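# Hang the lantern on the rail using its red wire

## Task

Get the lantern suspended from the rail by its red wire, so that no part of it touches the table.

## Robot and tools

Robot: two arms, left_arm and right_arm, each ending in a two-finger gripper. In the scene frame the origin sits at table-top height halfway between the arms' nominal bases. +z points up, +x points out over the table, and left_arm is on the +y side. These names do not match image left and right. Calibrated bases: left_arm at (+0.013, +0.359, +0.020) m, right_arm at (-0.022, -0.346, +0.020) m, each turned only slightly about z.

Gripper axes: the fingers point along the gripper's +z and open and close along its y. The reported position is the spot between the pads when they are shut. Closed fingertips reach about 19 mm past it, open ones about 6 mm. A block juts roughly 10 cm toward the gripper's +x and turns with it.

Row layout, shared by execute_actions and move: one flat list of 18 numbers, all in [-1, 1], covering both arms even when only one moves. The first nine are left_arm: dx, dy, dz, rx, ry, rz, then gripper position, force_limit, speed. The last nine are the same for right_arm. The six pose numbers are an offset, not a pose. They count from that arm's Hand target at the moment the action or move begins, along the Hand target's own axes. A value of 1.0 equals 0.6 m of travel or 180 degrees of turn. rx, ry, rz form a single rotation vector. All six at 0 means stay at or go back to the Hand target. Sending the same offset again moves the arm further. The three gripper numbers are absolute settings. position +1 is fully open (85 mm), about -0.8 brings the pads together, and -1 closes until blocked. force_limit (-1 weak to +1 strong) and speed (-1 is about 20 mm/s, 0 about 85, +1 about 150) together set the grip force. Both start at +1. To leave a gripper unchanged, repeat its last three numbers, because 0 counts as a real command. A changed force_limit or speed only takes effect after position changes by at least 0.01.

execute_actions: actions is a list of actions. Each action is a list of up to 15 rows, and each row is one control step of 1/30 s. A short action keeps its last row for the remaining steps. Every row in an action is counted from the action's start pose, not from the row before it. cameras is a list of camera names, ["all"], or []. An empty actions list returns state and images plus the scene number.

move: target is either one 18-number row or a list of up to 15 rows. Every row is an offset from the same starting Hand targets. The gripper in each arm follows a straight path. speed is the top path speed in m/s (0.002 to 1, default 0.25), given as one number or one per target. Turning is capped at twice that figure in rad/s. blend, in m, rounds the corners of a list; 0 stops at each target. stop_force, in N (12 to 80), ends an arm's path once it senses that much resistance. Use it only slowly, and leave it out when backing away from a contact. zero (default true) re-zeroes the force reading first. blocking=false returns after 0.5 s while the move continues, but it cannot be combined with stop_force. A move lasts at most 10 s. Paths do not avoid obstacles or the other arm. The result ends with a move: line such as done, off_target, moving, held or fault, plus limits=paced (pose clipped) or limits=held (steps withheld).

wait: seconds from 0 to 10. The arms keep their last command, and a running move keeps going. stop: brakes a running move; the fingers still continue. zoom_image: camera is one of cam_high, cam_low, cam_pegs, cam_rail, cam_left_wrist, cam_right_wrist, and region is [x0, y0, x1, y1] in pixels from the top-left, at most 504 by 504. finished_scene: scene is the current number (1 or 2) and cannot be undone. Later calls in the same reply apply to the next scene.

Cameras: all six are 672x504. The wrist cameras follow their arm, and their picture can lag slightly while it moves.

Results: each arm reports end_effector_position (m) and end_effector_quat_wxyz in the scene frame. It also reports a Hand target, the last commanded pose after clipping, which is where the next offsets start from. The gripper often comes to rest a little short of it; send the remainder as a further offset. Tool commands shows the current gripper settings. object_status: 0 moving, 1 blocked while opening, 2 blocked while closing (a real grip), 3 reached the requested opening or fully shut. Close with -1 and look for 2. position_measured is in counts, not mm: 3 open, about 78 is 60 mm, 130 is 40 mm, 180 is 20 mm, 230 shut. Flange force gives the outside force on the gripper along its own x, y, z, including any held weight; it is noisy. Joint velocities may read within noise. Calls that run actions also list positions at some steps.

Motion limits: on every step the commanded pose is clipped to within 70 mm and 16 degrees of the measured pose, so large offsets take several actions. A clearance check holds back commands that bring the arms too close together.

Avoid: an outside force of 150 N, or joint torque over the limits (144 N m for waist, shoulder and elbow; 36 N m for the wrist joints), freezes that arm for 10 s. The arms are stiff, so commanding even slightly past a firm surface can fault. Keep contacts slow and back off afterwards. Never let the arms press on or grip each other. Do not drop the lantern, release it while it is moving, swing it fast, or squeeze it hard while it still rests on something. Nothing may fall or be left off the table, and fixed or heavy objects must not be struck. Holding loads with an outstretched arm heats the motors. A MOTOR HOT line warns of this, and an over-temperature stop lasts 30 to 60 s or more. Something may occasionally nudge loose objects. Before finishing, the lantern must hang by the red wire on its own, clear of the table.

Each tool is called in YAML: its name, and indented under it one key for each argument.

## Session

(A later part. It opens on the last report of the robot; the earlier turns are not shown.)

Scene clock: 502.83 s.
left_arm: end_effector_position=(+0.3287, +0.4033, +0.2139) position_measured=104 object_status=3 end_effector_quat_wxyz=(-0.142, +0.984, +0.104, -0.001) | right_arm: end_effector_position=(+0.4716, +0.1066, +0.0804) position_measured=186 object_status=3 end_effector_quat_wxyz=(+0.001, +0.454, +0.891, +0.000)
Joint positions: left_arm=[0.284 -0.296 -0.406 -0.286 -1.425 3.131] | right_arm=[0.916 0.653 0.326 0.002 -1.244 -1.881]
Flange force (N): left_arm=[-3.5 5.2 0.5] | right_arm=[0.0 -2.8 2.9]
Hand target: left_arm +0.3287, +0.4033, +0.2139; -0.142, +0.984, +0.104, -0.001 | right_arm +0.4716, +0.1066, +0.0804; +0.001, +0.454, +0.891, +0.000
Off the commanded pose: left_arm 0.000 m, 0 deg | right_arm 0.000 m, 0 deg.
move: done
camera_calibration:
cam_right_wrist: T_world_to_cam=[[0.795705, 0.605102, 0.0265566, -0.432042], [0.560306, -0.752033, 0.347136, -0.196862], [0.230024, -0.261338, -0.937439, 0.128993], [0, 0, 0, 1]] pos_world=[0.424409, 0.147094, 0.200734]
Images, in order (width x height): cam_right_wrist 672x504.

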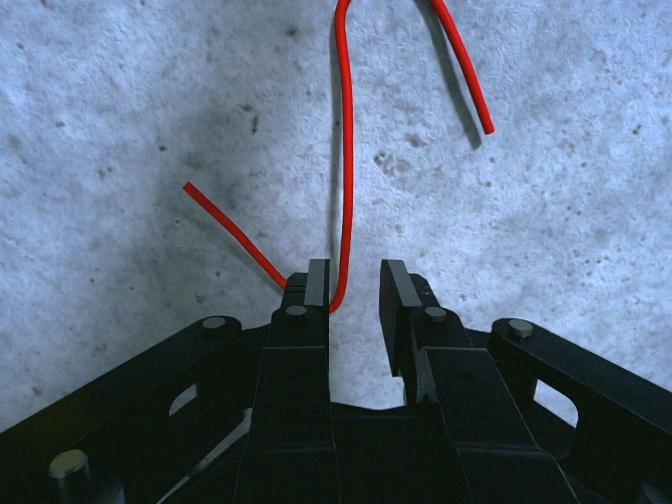

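move:
  target: [0,0,0,0,0,0,0.2,0,-1,0,0.002,0.095,0,0,0,-0.45,0.2,-1]
  speed: 0.05
  stop_force: 12

move:
  target: [0,0,0,0,0,0,0.2,0,-1,0,0,0,0,0,0,-1,0.2,-1]

move:
  target: [0,0,0,0,0,0,0.2,0,-1,0,0,-0.2,0,0,0,-1,0.2,-1]
  speed: 0.15
  cameras: ["cam_right_wrist","cam_low"]

Scene clock: 511.13 s.
left_arm: end_effector_position=(+0.3287, +0.4033, +0.2139) position_measured=104 object_status=3 end_effector_quat_wxyz=(-0.142, +0.984, +0.104, -0.001) | right_arm: end_effector_position=(+0.4726, +0.1073, +0.0234) position_measured=186 object_status=3 end_effector_quat_wxyz=(+0.001, +0.454, +0.891, +0.000)
Joint positions: left_arm=[0.284 -0.296 -0.406 -0.286 -1.425 3.131] | right_arm=[0.915 0.71 0.277 0.002 -1.138 -1.881]
Flange force (N): left_arm=[-3.7 5.3 0.3] | right_arm=[-0.2 -2.8 2.7]
Hand target: left_arm +0.3287, +0.4033, +0.2139; -0.142, +0.984, +0.104, -0.001 | right_arm +0.4726, +0.1072, +0.0234; +0.001, +0.454, +0.891, +0.000
Off the commanded pose: left_arm 0.000 m, 0 deg | right_arm 0.000 m, 0 deg.
move: done

Scene clock: 512.37 s.
left_arm: end_effector_position=(+0.3287, +0.4033, +0.2139) position_measured=104 object_status=3 end_effector_quat_wxyz=(-0.142, +0.984, +0.104, -0.001) | right_arm: end_effector_position=(+0.4726, +0.1072, +0.0234) position_measured=225 object_status=0 end_effector_quat_wxyz=(+0.001, +0.454, +0.891, +0.000)
Joint positions: left_arm=[0.284 -0.296 -0.406 -0.286 -1.425 3.131] | right_arm=[0.915 0.71 0.277 0.002 -1.138 -1.881]
Flange force (N): left_arm=[-3.4 5.4 0.2] | right_arm=[-0.3 -2.5 2.1]
Hand target: left_arm +0.3287, +0.4033, +0.2139; -0.142, +0.984, +0.104, -0.001 | right_arm +0.4726, +0.1072, +0.0234; +0.001, +0.454, +0.891, +0.000
Off the commanded pose: left_arm 0.000 m, 0 deg | right_arm 0.000 m, 0 deg.
move: done

Scene clock: 513.53 s.
left_arm: end_effector_position=(+0.3287, +0.4033, +0.2139) position_measured=104 object_status=3 end_effector_quat_wxyz=(-0.142, +0.984, +0.104, -0.001) | right_arm: end_effector_position=(+0.4725, +0.1074, +0.1434) position_measured=225 object_status=2 end_effector_quat_wxyz=(+0.001, +0.454, +0.891, +0.000)
Joint positions: left_arm=[0.284 -0.296 -0.406 -0.286 -1.425 3.131] | right_arm=[0.915 0.613 0.415 0.002 -1.373 -1.881]
Flange force (N): left_arm=[-3.5 5.3 0.5] | right_arm=[-0.5 -4.5 3.6]
Hand target: left_arm +0.3287, +0.4033, +0.2139; -0.142, +0.984, +0.104, -0.001 | right_arm +0.4725, +0.1074, +0.1434; +0.001, +0.454, +0.891, +0.000
Off the commanded pose: left_arm 0.000 m, 0 deg | right_arm 0.000 m, 0 deg.
move: done
camera_calibration:
cam_right_wrist: T_world_to_cam=[[0.795723, 0.605073, 0.0266769, -0.434892], [0.560196, -0.752019, 0.347343, -0.218752], [0.23023, -0.261445, -0.937358, 0.188028], [0, 0, 0, 1]] pos_world=[0.425308, 0.147794, 0.263834]
Images, in order (width x height): cam_low 672x504, cam_right_wrist 672x504.

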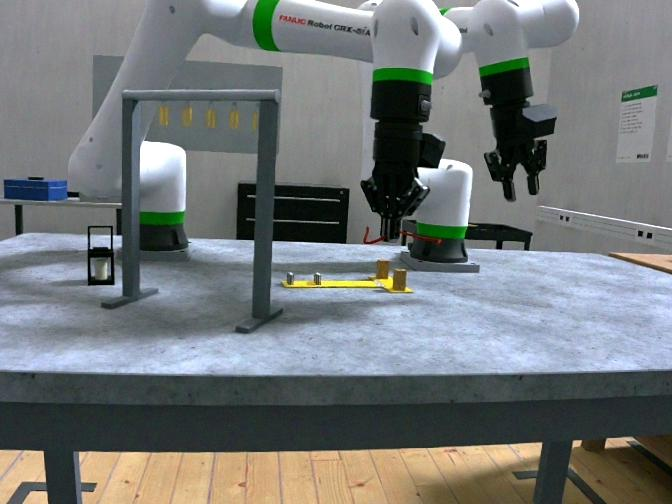

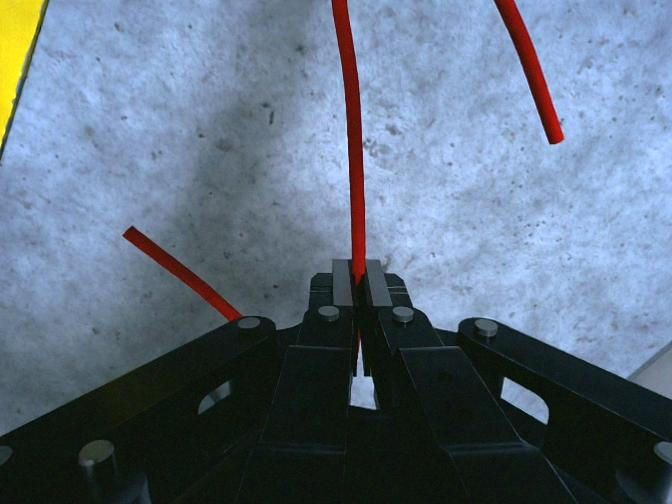

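move:
  target:
    - [0,0,0,0,0,0,0.2,0,-1,-0.086,-0.1655,-0.617,0,0,0,-1,0.2,-1]
    - [0,0,0,0,0,0,0.2,0,-1,-0.735,-0.576,-0.55,-0.1308,0.4023,0.1704,-1,0.2,-1]
  speed: 0.28
  blend: 0.04
  cameras: ["cam_rail","cam_high","cam_low"]

Scene clock: 562.17 s.
left_arm: end_effector_position=(+0.3287, +0.4033, +0.2139) position_measured=104 object_status=3 end_effector_quat_wxyz=(-0.142, +0.984, +0.104, -0.001) | right_arm: end_effector_position=(+0.4519, -0.4521, +0.4740) position_measured=225 object_status=2 end_effector_quat_wxyz=(-0.430, +0.561, +0.561, +0.431)
Joint positions: left_arm=[0.284 -0.296 -0.406 -0.286 -1.425 3.131] | right_arm=[-0.706 0.444 0.69 -1.434 -2.284 -1.672]
Flange force (N): left_arm=[-3.4 5.5 0.0] | right_arm=[-3.3 -2.4 3.7]
Hand target: left_arm +0.3287, +0.4033, +0.2139; -0.142, +0.984, +0.104, -0.001 | right_arm +0.4519, -0.4521, +0.4740; -0.430, +0.561, +0.561, +0.431
Off the commanded pose: left_arm 0.000 m, 0 deg | right_arm 0.000 m, 0 deg.
move: done
Images, in order (width x height): cam_high 672x504, cam_low 672x504, cam_rail 672x504.

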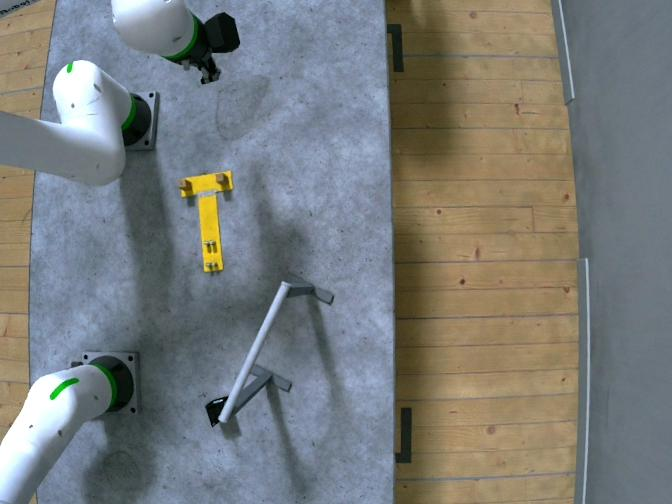

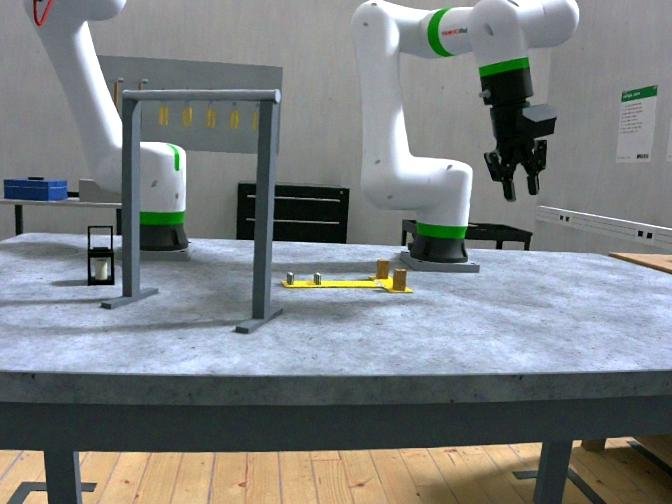

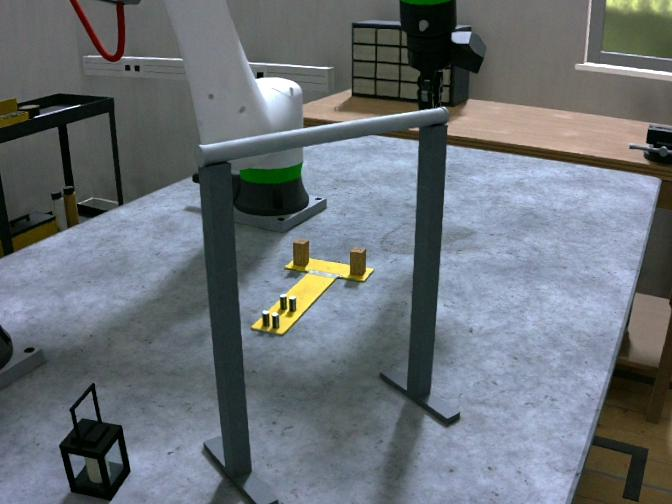

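move:
  target: [0,0,0,0,0,0,0.2,0,-1,-0.384,-0.045,0.203,0,0,-0.2556,-1,0.2,-1]
  speed: 0.22
  cameras: ["cam_rail","cam_high","cam_low"]

zoom_image:
  camera: "cam_rail"
  region: [20, 320, 190, 504]

zoom_image:
  camera: "cam_low"
  region: [50, 130, 170, 300]

zoom_image:
  camera: "cam_high"
  region: [180, 370, 300, 490]

Scene clock: 579.33 s.
left_arm: end_effector_position=(+0.3287, +0.4033, +0.2139) position_measured=104 object_status=3 end_effector_quat_wxyz=(-0.142, +0.984, +0.104, -0.001) | right_arm: end_effector_position=(+0.4251, -0.3942, +0.2199) position_measured=225 object_status=2 end_effector_quat_wxyz=(-0.228, +0.297, +0.736, +0.564)
Joint positions: left_arm=[0.284 -0.296 -0.406 -0.286 -1.425 3.131] | right_arm=[-0.582 0.518 0.156 -1.093 -1.968 -0.231]
Flange force (N): left_arm=[-3.8 5.5 0.2] | right_arm=[-0.4 -3.4 2.1]
Hand target: left_arm +0.3287, +0.4033, +0.2139; -0.142, +0.984, +0.104, -0.001 | right_arm +0.4251, -0.3942, +0.2199; -0.228, +0.297, +0.736, +0.564
Off the commanded pose: left_arm 0.000 m, 0 deg | right_arm 0.000 m, 0 deg.
move: done
Images, in order (width x height): cam_high 672x504, cam_low 672x504, cam_rail 672x504.

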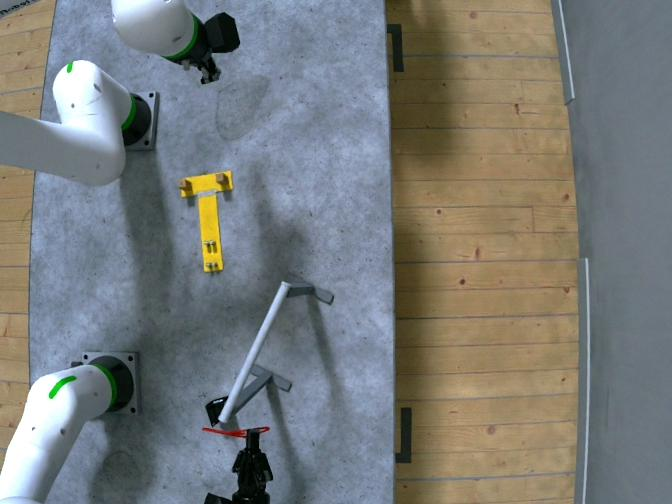

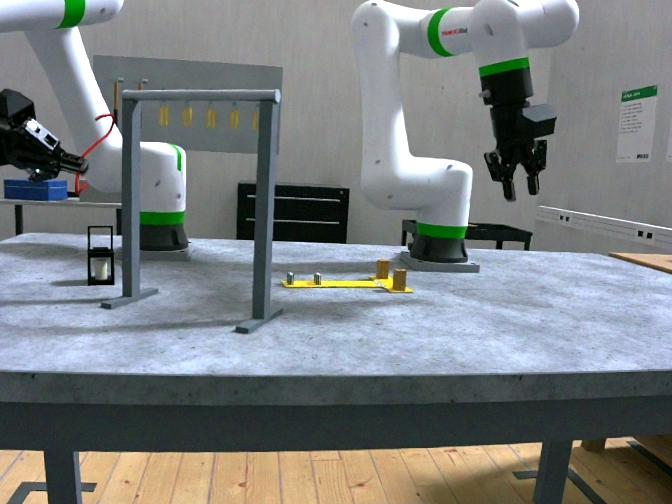

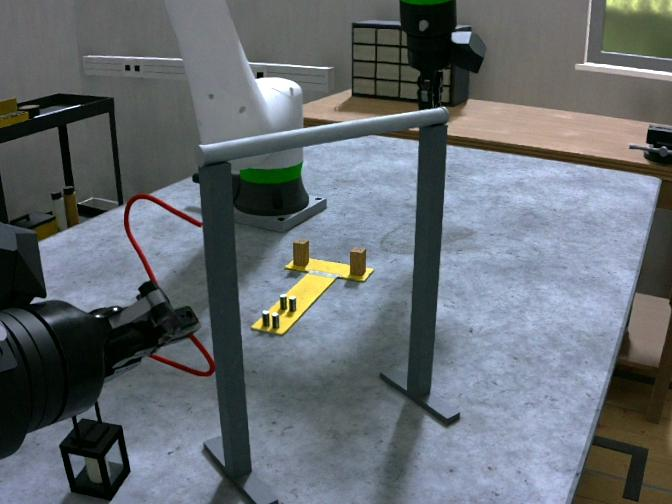

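Scaled by 2.739 from the camera's 672x504 image, which has a finer 960x720 frame.

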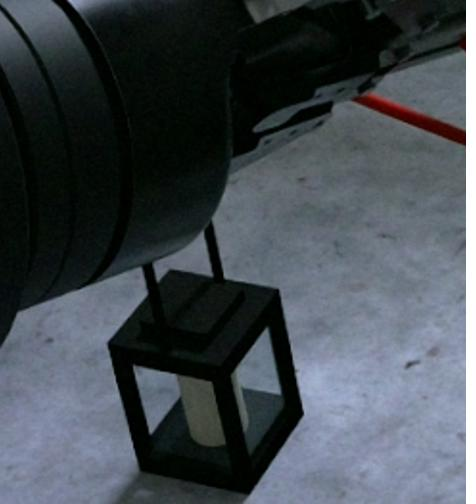

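Scaled by 2.965 from the camera's 672x504 image, which has a finer 960x720 frame.

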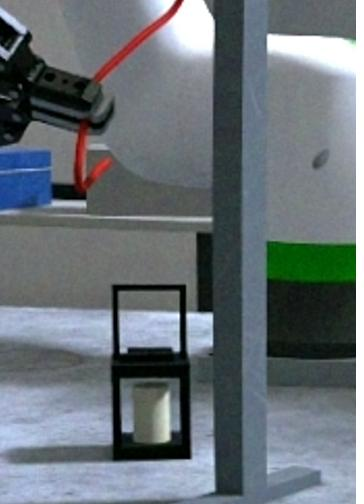

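Scaled by 4.200 from the camera's 672x504 image, which has a finer 960x720 frame.

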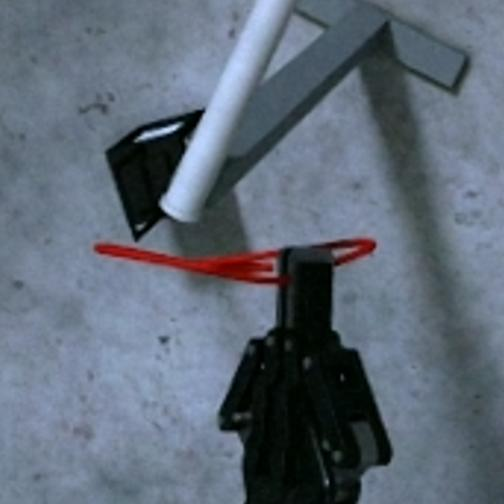

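move:
  target: [0,0,0,0,0,0,0.2,0,-1,-0.0955,-0.099,0.0472,0,0,-0.04,-1,0.2,-1]
  speed: 0.12
  cameras: ["cam_rail","cam_high","cam_low"]

zoom_image:
  camera: "cam_low"
  region: [60, 180, 140, 300]

zoom_image:
  camera: "cam_high"
  region: [180, 380, 280, 460]

zoom_image:
  camera: "cam_rail"
  region: [40, 350, 200, 504]

Scene clock: 608.93 s.
left_arm: end_effector_position=(+0.3287, +0.4033, +0.2139) position_measured=104 object_status=3 end_effector_quat_wxyz=(-0.142, +0.984, +0.104, -0.001) | right_arm: end_effector_position=(+0.4251, -0.3882, +0.1328) position_measured=225 object_status=2 end_effector_quat_wxyz=(-0.192, +0.250, +0.753, +0.578)
Joint positions: left_arm=[0.284 -0.296 -0.406 -0.286 -1.425 3.131] | right_arm=[-0.564 0.652 0.113 -1.048 -1.869 0.05]
Flange force (N): left_arm=[-3.6 5.1 0.2] | right_arm=[-0.5 -2.7 1.7]
Hand target: left_arm +0.3287, +0.4033, +0.2139; -0.142, +0.984, +0.104, -0.001 | right_arm +0.4251, -0.3882, +0.1329; -0.192, +0.250, +0.753, +0.578
Off the commanded pose: left_arm 0.000 m, 0 deg | right_arm 0.000 m, 0 deg.
move: done
Images, in order (width x height): cam_high 672x504, cam_low 672x504, cam_rail 672x504.

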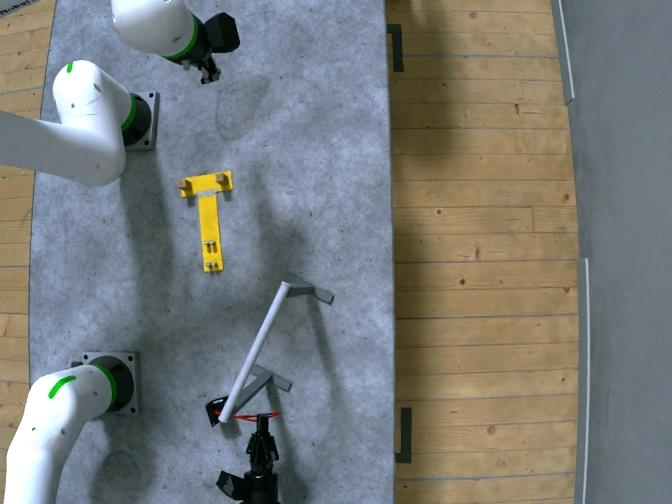

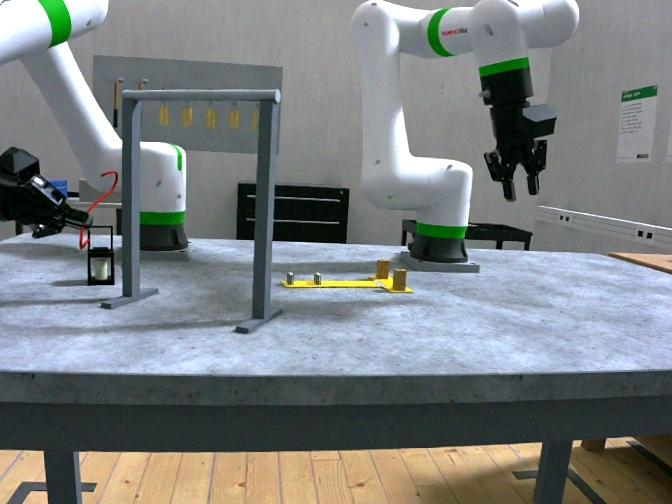

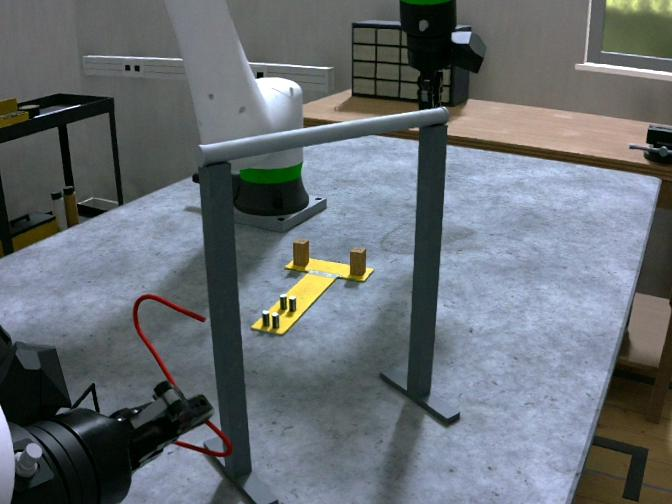

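Scaled by 4.200 from the camera's 672x504 image, which has a finer 960x720 frame.

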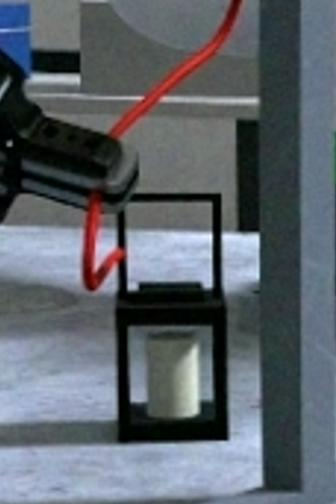

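Scaled by 5.040 from the camera's 672x504 image, which has a finer 960x720 frame.

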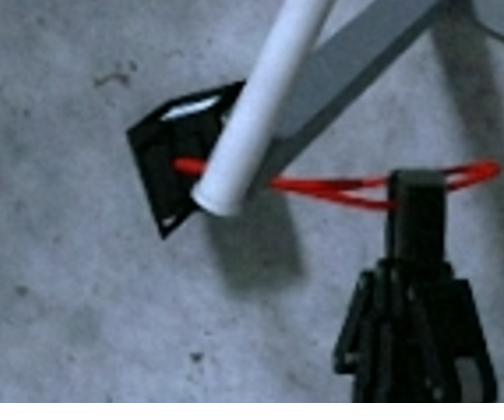

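Scaled by 3.150 from the camera's 672x504 image, which has a finer 960x720 frame.

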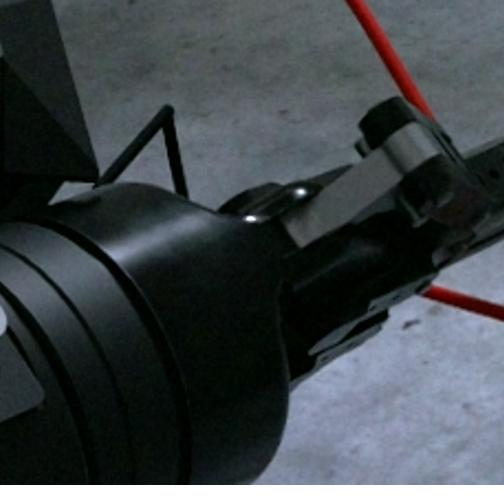

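move:
  target: [0,0,0,0,0,0,0.2,0,-1,0.1133,-0.085,0,0,0,0,-1,0.2,-1]
  speed: 0.04
  stop_force: 12
  cameras: ["cam_rail","cam_high","cam_low"]

zoom_image:
  camera: "cam_low"
  region: [60, 180, 140, 300]

zoom_image:
  camera: "cam_high"
  region: [180, 380, 280, 460]

zoom_image:
  camera: "cam_rail"
  region: [20, 340, 180, 504]

Scene clock: 623.17 s.
left_arm: end_effector_position=(+0.3287, +0.4033, +0.2139) position_measured=104 object_status=3 end_effector_quat_wxyz=(-0.142, +0.984, +0.104, -0.001) | right_arm: end_effector_position=(+0.3401, -0.3882, +0.1326) position_measured=225 object_status=2 end_effector_quat_wxyz=(-0.192, +0.250, +0.753, +0.578)
Joint positions: left_arm=[0.284 -0.296 -0.406 -0.286 -1.425 3.131] | right_arm=[-0.636 0.544 -0.094 -0.972 -1.867 0.172]
Flange force (N): left_arm=[-3.2 5.9 0.5] | right_arm=[-1.1 -2.7 1.3]
Hand target: left_arm +0.3287, +0.4033, +0.2139; -0.142, +0.984, +0.104, -0.001 | right_arm +0.3401, -0.3882, +0.1327; -0.192, +0.250, +0.753, +0.578
Off the commanded pose: left_arm 0.000 m, 0 deg | right_arm 0.000 m, 0 deg.
move: done
Images, in order (width x height): cam_high 672x504, cam_low 672x504, cam_rail 672x504.

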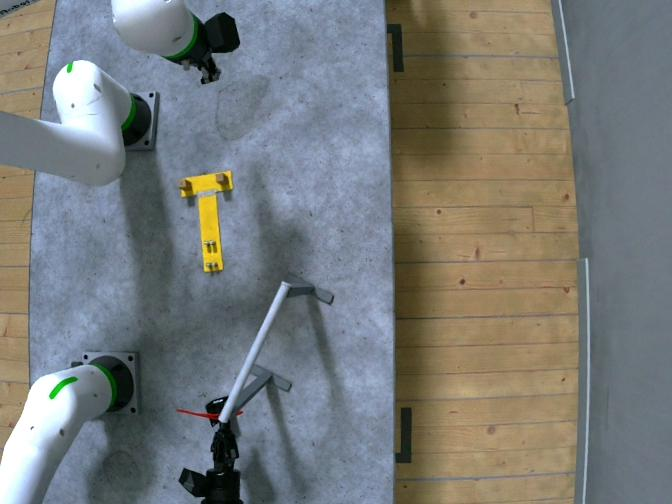

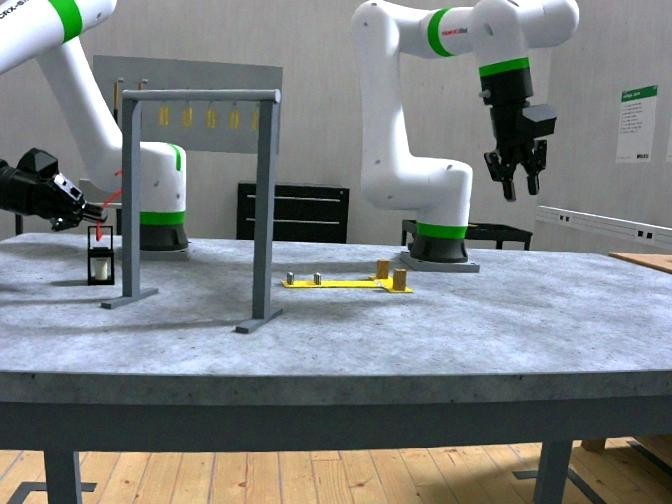

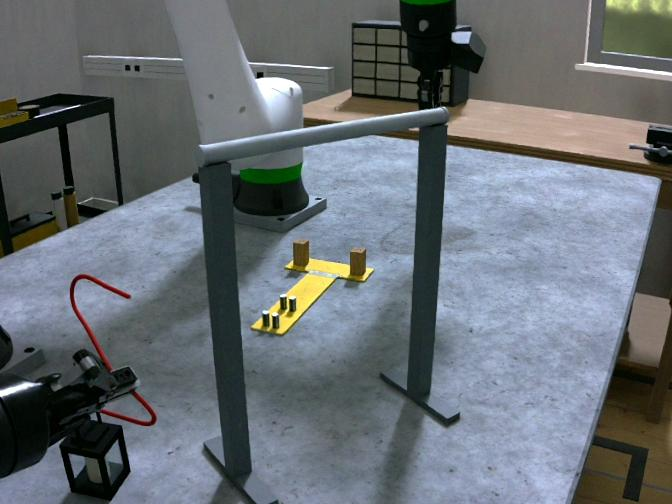

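Scaled by 4.200 from the camera's 672x504 image, which has a finer 960x720 frame.

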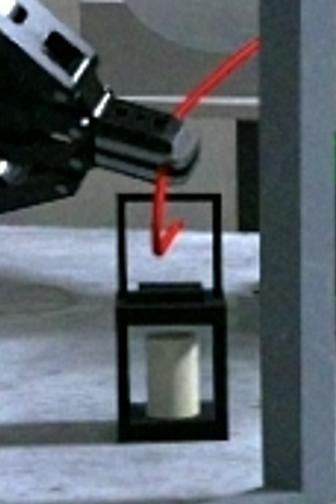

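Scaled by 5.040 from the camera's 672x504 image, which has a finer 960x720 frame.

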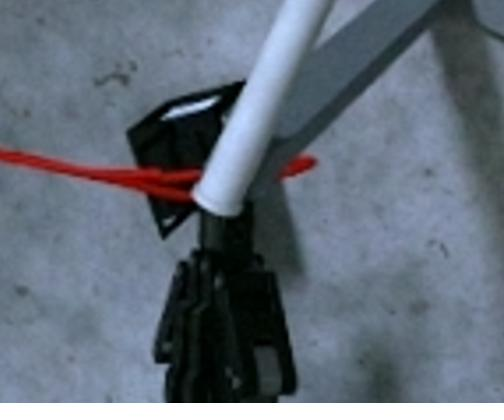

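Scaled by 3.073 from the camera's 672x504 image, which has a finer 960x720 frame.

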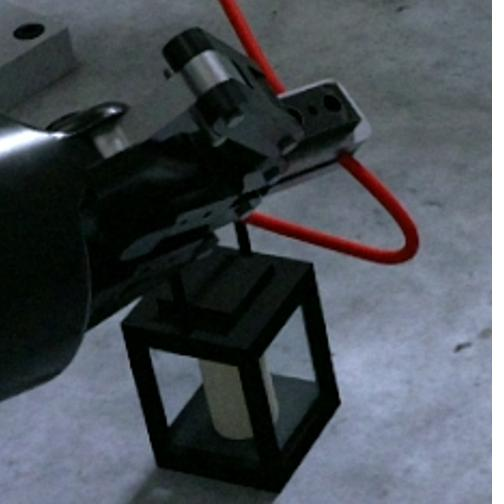

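move:
  target: [0,0,0,0,0,0,0.2,0,-1,0.033,-0.0168,-0.0017,0,0,0,-1,0.2,-1]
  speed: 0.03
  stop_force: 12
  cameras: ["cam_rail","cam_high","cam_low"]

zoom_image:
  camera: "cam_low"
  region: [60, 180, 140, 300]

zoom_image:
  camera: "cam_rail"
  region: [20, 360, 140, 480]

Scene clock: 639.93 s.
left_arm: end_effector_position=(+0.3287, +0.4033, +0.2139) position_measured=104 object_status=3 end_effector_quat_wxyz=(-0.142, +0.984, +0.104, -0.001) | right_arm: end_effector_position=(+0.3182, -0.3882, +0.1366) position_measured=225 object_status=2 end_effector_quat_wxyz=(-0.192, +0.250, +0.753, +0.578)
Joint positions: left_arm=[0.284 -0.296 -0.406 -0.286 -1.425 3.131] | right_arm=[-0.658 0.51 -0.142 -0.952 -1.873 0.195]
Flange force (N): left_arm=[-3.1 6.0 0.4] | right_arm=[-0.7 -2.6 1.5]
Hand target: left_arm +0.3287, +0.4033, +0.2139; -0.142, +0.984, +0.104, -0.001 | right_arm +0.3182, -0.3882, +0.1366; -0.192, +0.250, +0.753, +0.578
Off the commanded pose: left_arm 0.000 m, 0 deg | right_arm 0.000 m, 0 deg.
move: done
Images, in order (width x height): cam_high 672x504, cam_low 672x504, cam_rail 672x504.

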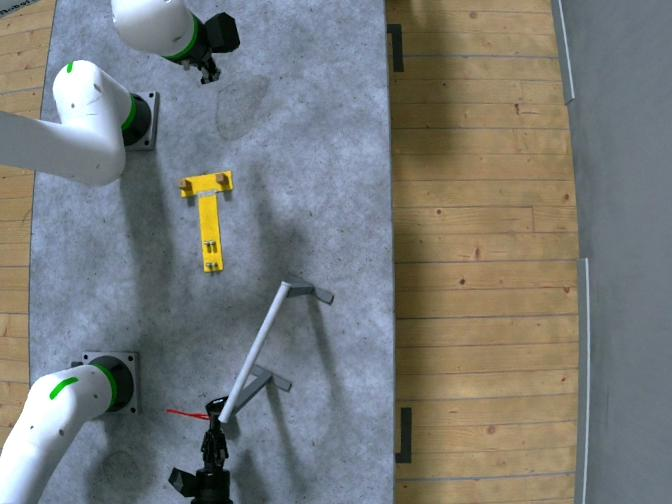

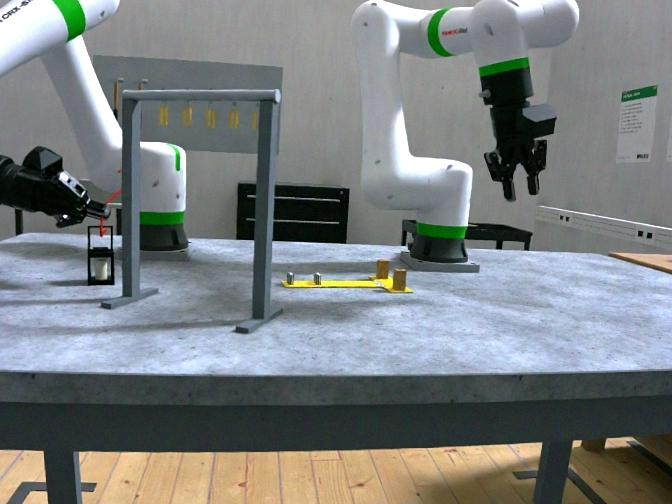

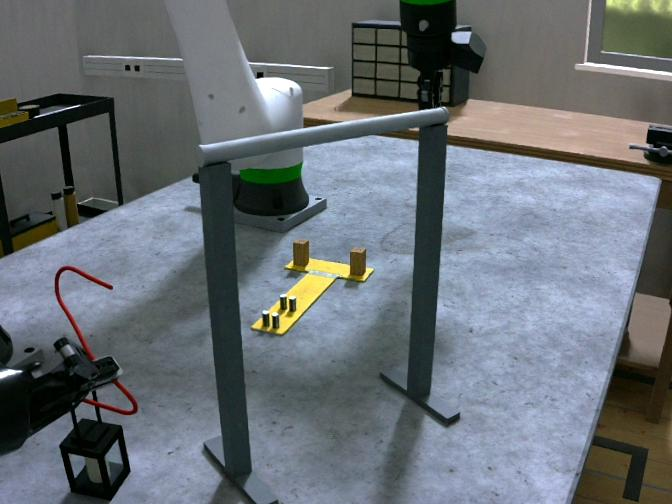

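Scaled by 4.200 from the camera's 672x504 image, which has a finer 960x720 frame.

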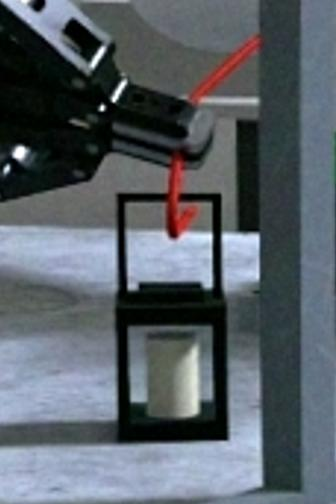

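Scaled by 4.200 from the camera's 672x504 image, which has a finer 960x720 frame.

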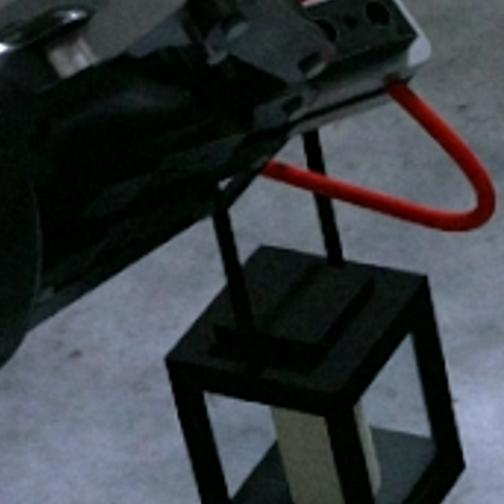

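move:
  target: [0,0,0,0,0,0,0.2,0,-1,0.0197,0.0068,0,0,0,0.139,-1,0.2,-1]
  speed: 0.06
  cameras: ["cam_rail","cam_high","cam_low"]

zoom_image:
  camera: "cam_low"
  region: [60, 180, 140, 300]

zoom_image:
  camera: "cam_rail"
  region: [20, 340, 140, 480]

Scene clock: 664.87 s.
left_arm: end_effector_position=(+0.3287, +0.4033, +0.2139) position_measured=104 object_status=3 end_effector_quat_wxyz=(-0.142, +0.984, +0.104, -0.001) | right_arm: end_effector_position=(+0.3112, -0.3855, +0.1466) position_measured=225 object_status=2 end_effector_quat_wxyz=(-0.312, +0.408, +0.681, +0.522)
Joint positions: left_arm=[0.284 -0.296 -0.406 -0.286 -1.425 3.131] | right_arm=[-0.663 0.478 -0.161 -0.952 -1.884 -0.251]
Flange force (N): left_arm=[-3.8 5.3 0.0] | right_arm=[-3.7 -3.3 2.2]
Hand target: left_arm +0.3287, +0.4033, +0.2139; -0.142, +0.984, +0.104, -0.001 | right_arm +0.3112, -0.3855, +0.1466; -0.312, +0.408, +0.681, +0.522
Off the commanded pose: left_arm 0.000 m, 0 deg | right_arm 0.000 m, 0 deg.
move: done
Images, in order (width x height): cam_high 672x504, cam_low 672x504, cam_rail 672x504.

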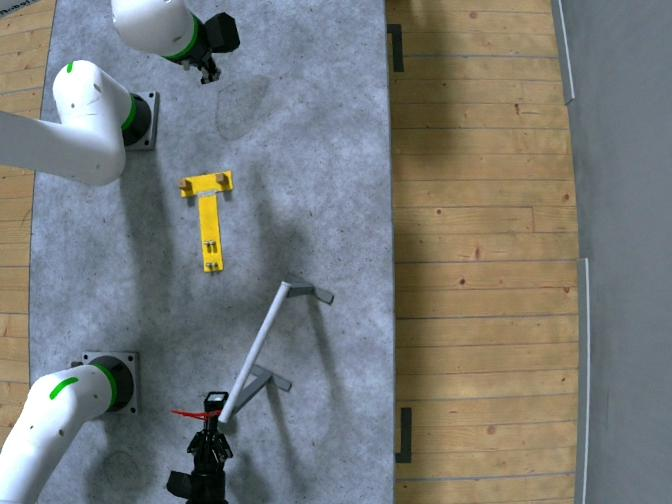

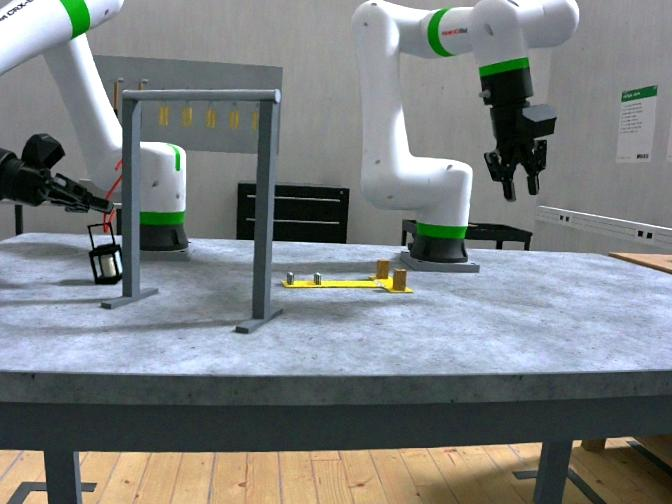

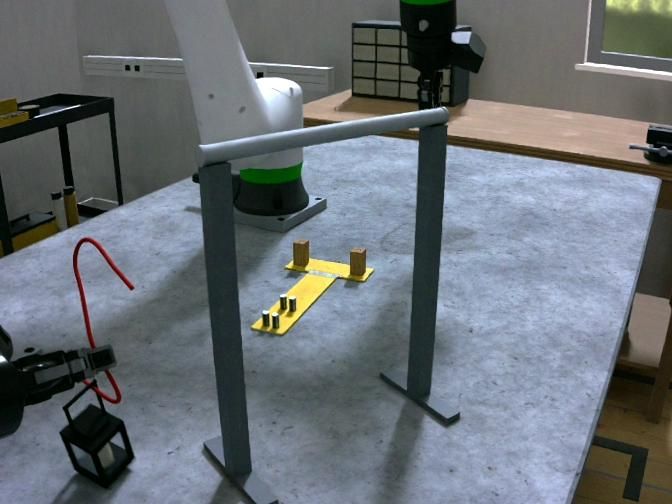

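Scaled by 4.200 from the camera's 672x504 image, which has a finer 960x720 frame.

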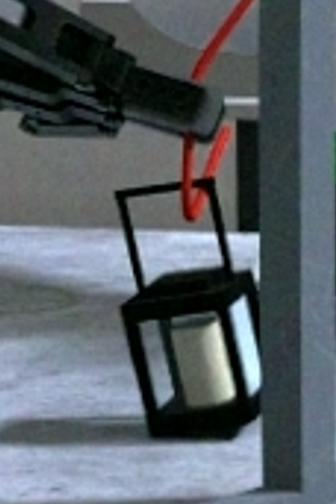

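Scaled by 3.600 from the camera's 672x504 image, which has a finer 960x720 frame.

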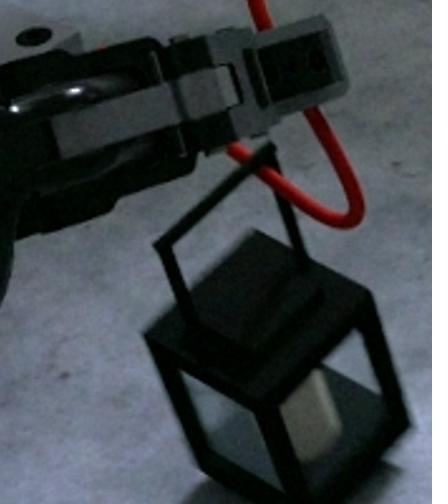

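move:
  target:
    - [0,0,0,0,0,0,0.2,0,-1,-0.0207,0.0023,0,0,0,-0.139,-1,0.2,-1]
    - [0,0,0,0,0,0,0.2,0,-1,-0.0257,-0.0003,-0.021,0,0,-0.139,-1,0.2,-1]
  speed: 0.05
  cameras: ["cam_rail","cam_low"]

zoom_image:
  camera: "cam_low"
  region: [60, 180, 140, 300]

zoom_image:
  camera: "cam_rail"
  region: [20, 340, 140, 480]

Scene clock: 677.70 s.
left_arm: end_effector_position=(+0.3287, +0.4033, +0.2139) position_measured=104 object_status=3 end_effector_quat_wxyz=(-0.142, +0.984, +0.104, -0.001) | right_arm: end_effector_position=(+0.3183, -0.4012, +0.1366) position_measured=225 object_status=2 end_effector_quat_wxyz=(-0.192, +0.250, +0.753, +0.578)
Joint positions: left_arm=[0.284 -0.296 -0.406 -0.286 -1.425 3.131] | right_arm=[-0.677 0.526 -0.117 -0.94 -1.891 0.196]
Flange force (N): left_arm=[-3.4 5.3 0.3] | right_arm=[-0.4 -2.7 2.4]
Hand target: left_arm +0.3287, +0.4033, +0.2139; -0.142, +0.984, +0.104, -0.001 | right_arm +0.3183, -0.4012, +0.1366; -0.192, +0.250, +0.753, +0.578
Off the commanded pose: left_arm 0.000 m, 0 deg | right_arm 0.000 m, 0 deg.
move: done
Images, in order (width x height): cam_low 672x504, cam_rail 672x504.

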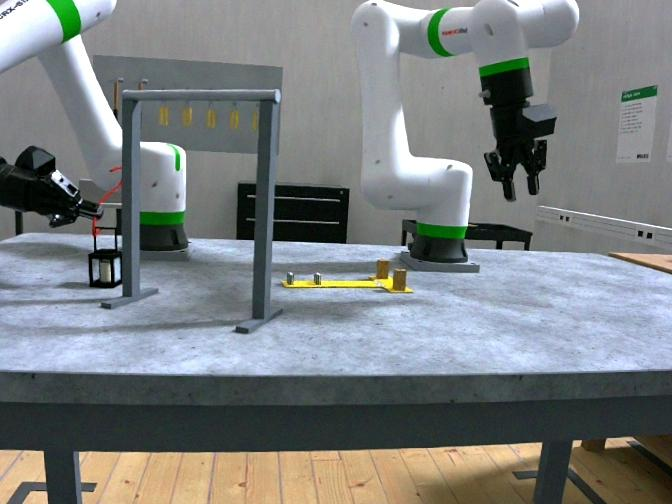

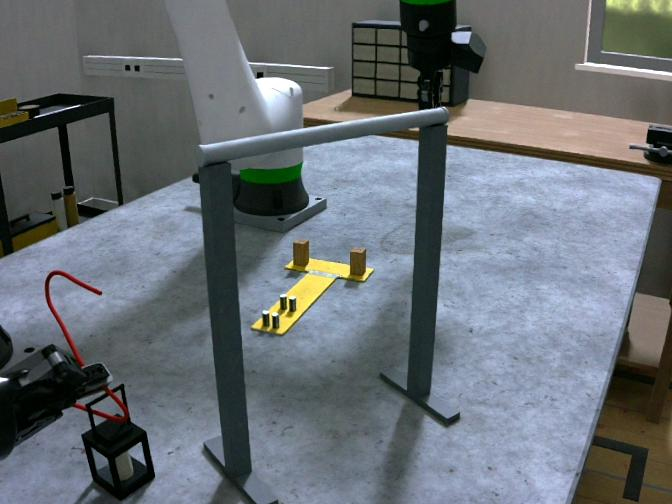

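Scaled by 4.200 from the camera's 672x504 image, which has a finer 960x720 frame.

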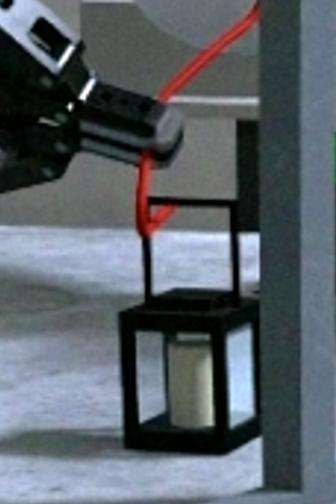

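Scaled by 3.600 from the camera's 672x504 image, which has a finer 960x720 frame.

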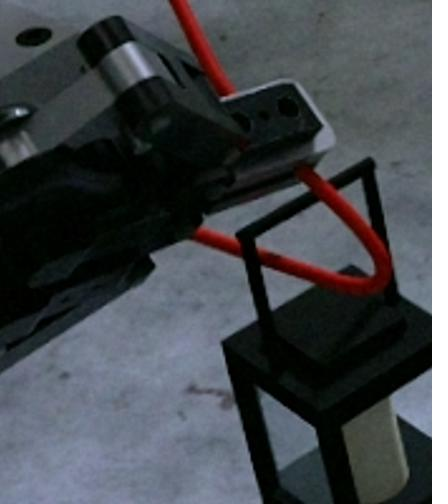

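move:
  target: [0,0,0,0,0,0,0.2,0,-1,0.0028,0.0038,0.0177,0,0,0,-1,0.2,-1]
  speed: 0.04

move:
  target: [0,0,0,0,0,0,0.2,0,-1,0.0197,0.0068,0,0,0,0.139,-1,0.2,-1]
  speed: 0.05
  cameras: ["cam_rail","cam_low"]

zoom_image:
  camera: "cam_low"
  region: [60, 180, 140, 300]

zoom_image:
  camera: "cam_rail"
  region: [20, 340, 160, 504]

Scene clock: 686.90 s.
left_arm: end_effector_position=(+0.3287, +0.4033, +0.2139) position_measured=104 object_status=3 end_effector_quat_wxyz=(-0.142, +0.984, +0.104, -0.001) | right_arm: end_effector_position=(+0.3184, -0.3903, +0.1366) position_measured=225 object_status=2 end_effector_quat_wxyz=(-0.192, +0.250, +0.753, +0.578)
Joint positions: left_arm=[0.284 -0.296 -0.406 -0.286 -1.425 3.131] | right_arm=[-0.661 0.513 -0.138 -0.95 -1.876 0.195]
Flange force (N): left_arm=[-3.4 5.3 0.5] | right_arm=[-0.7 -2.4 1.4]
Hand target: left_arm +0.3287, +0.4033, +0.2139; -0.142, +0.984, +0.104, -0.001 | right_arm +0.3184, -0.3902, +0.1366; -0.192, +0.250, +0.753, +0.578
Off the commanded pose: left_arm 0.000 m, 0 deg | right_arm 0.000 m, 0 deg.
move: done

Scene clock: 691.57 s.
left_arm: end_effector_position=(+0.3287, +0.4033, +0.2139) position_measured=104 object_status=3 end_effector_quat_wxyz=(-0.142, +0.984, +0.104, -0.001) | right_arm: end_effector_position=(+0.3113, -0.3876, +0.1466) position_measured=225 object_status=2 end_effector_quat_wxyz=(-0.312, +0.408, +0.681, +0.522)
Joint positions: left_arm=[0.284 -0.296 -0.406 -0.286 -1.425 3.131] | right_arm=[-0.666 0.481 -0.156 -0.951 -1.887 -0.251]
Flange force (N): left_arm=[-3.2 5.3 0.4] | right_arm=[-2.0 -2.8 1.8]
Hand target: left_arm +0.3287, +0.4033, +0.2139; -0.142, +0.984, +0.104, -0.001 | right_arm +0.3113, -0.3876, +0.1466; -0.312, +0.408, +0.681, +0.522
Off the commanded pose: left_arm 0.000 m, 0 deg | right_arm 0.000 m, 0 deg.
move: done
Images, in order (width x height): cam_low 672x504, cam_rail 672x504.

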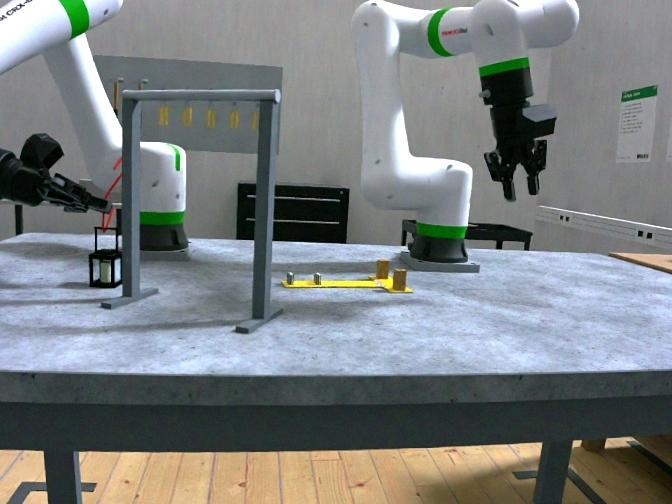

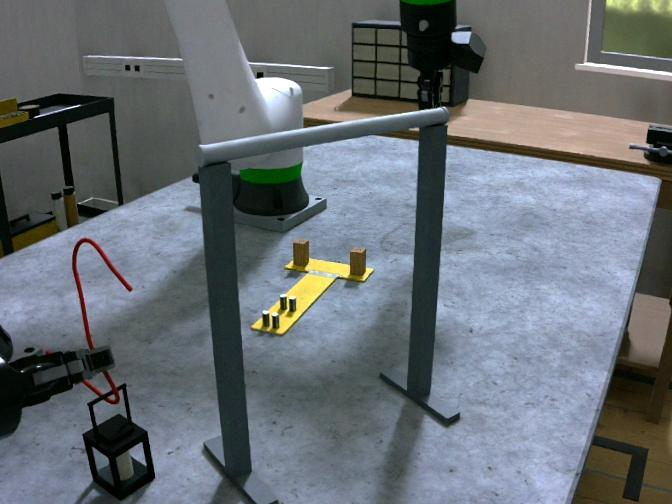

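Scaled by 4.200 from the camera's 672x504 image, which has a finer 960x720 frame.

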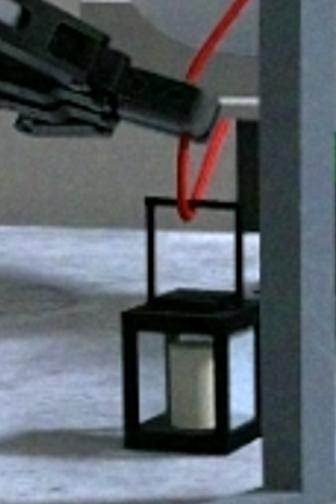

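Scaled by 3.073 from the camera's 672x504 image, which has a finer 960x720 frame.

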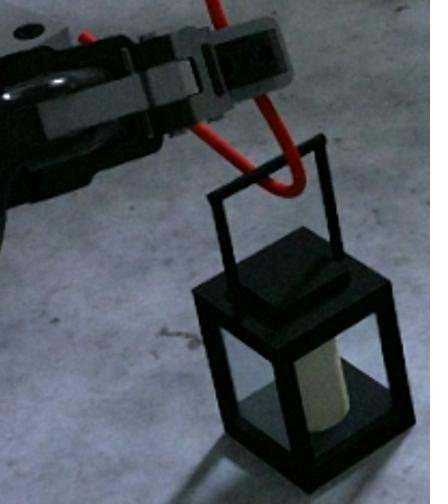

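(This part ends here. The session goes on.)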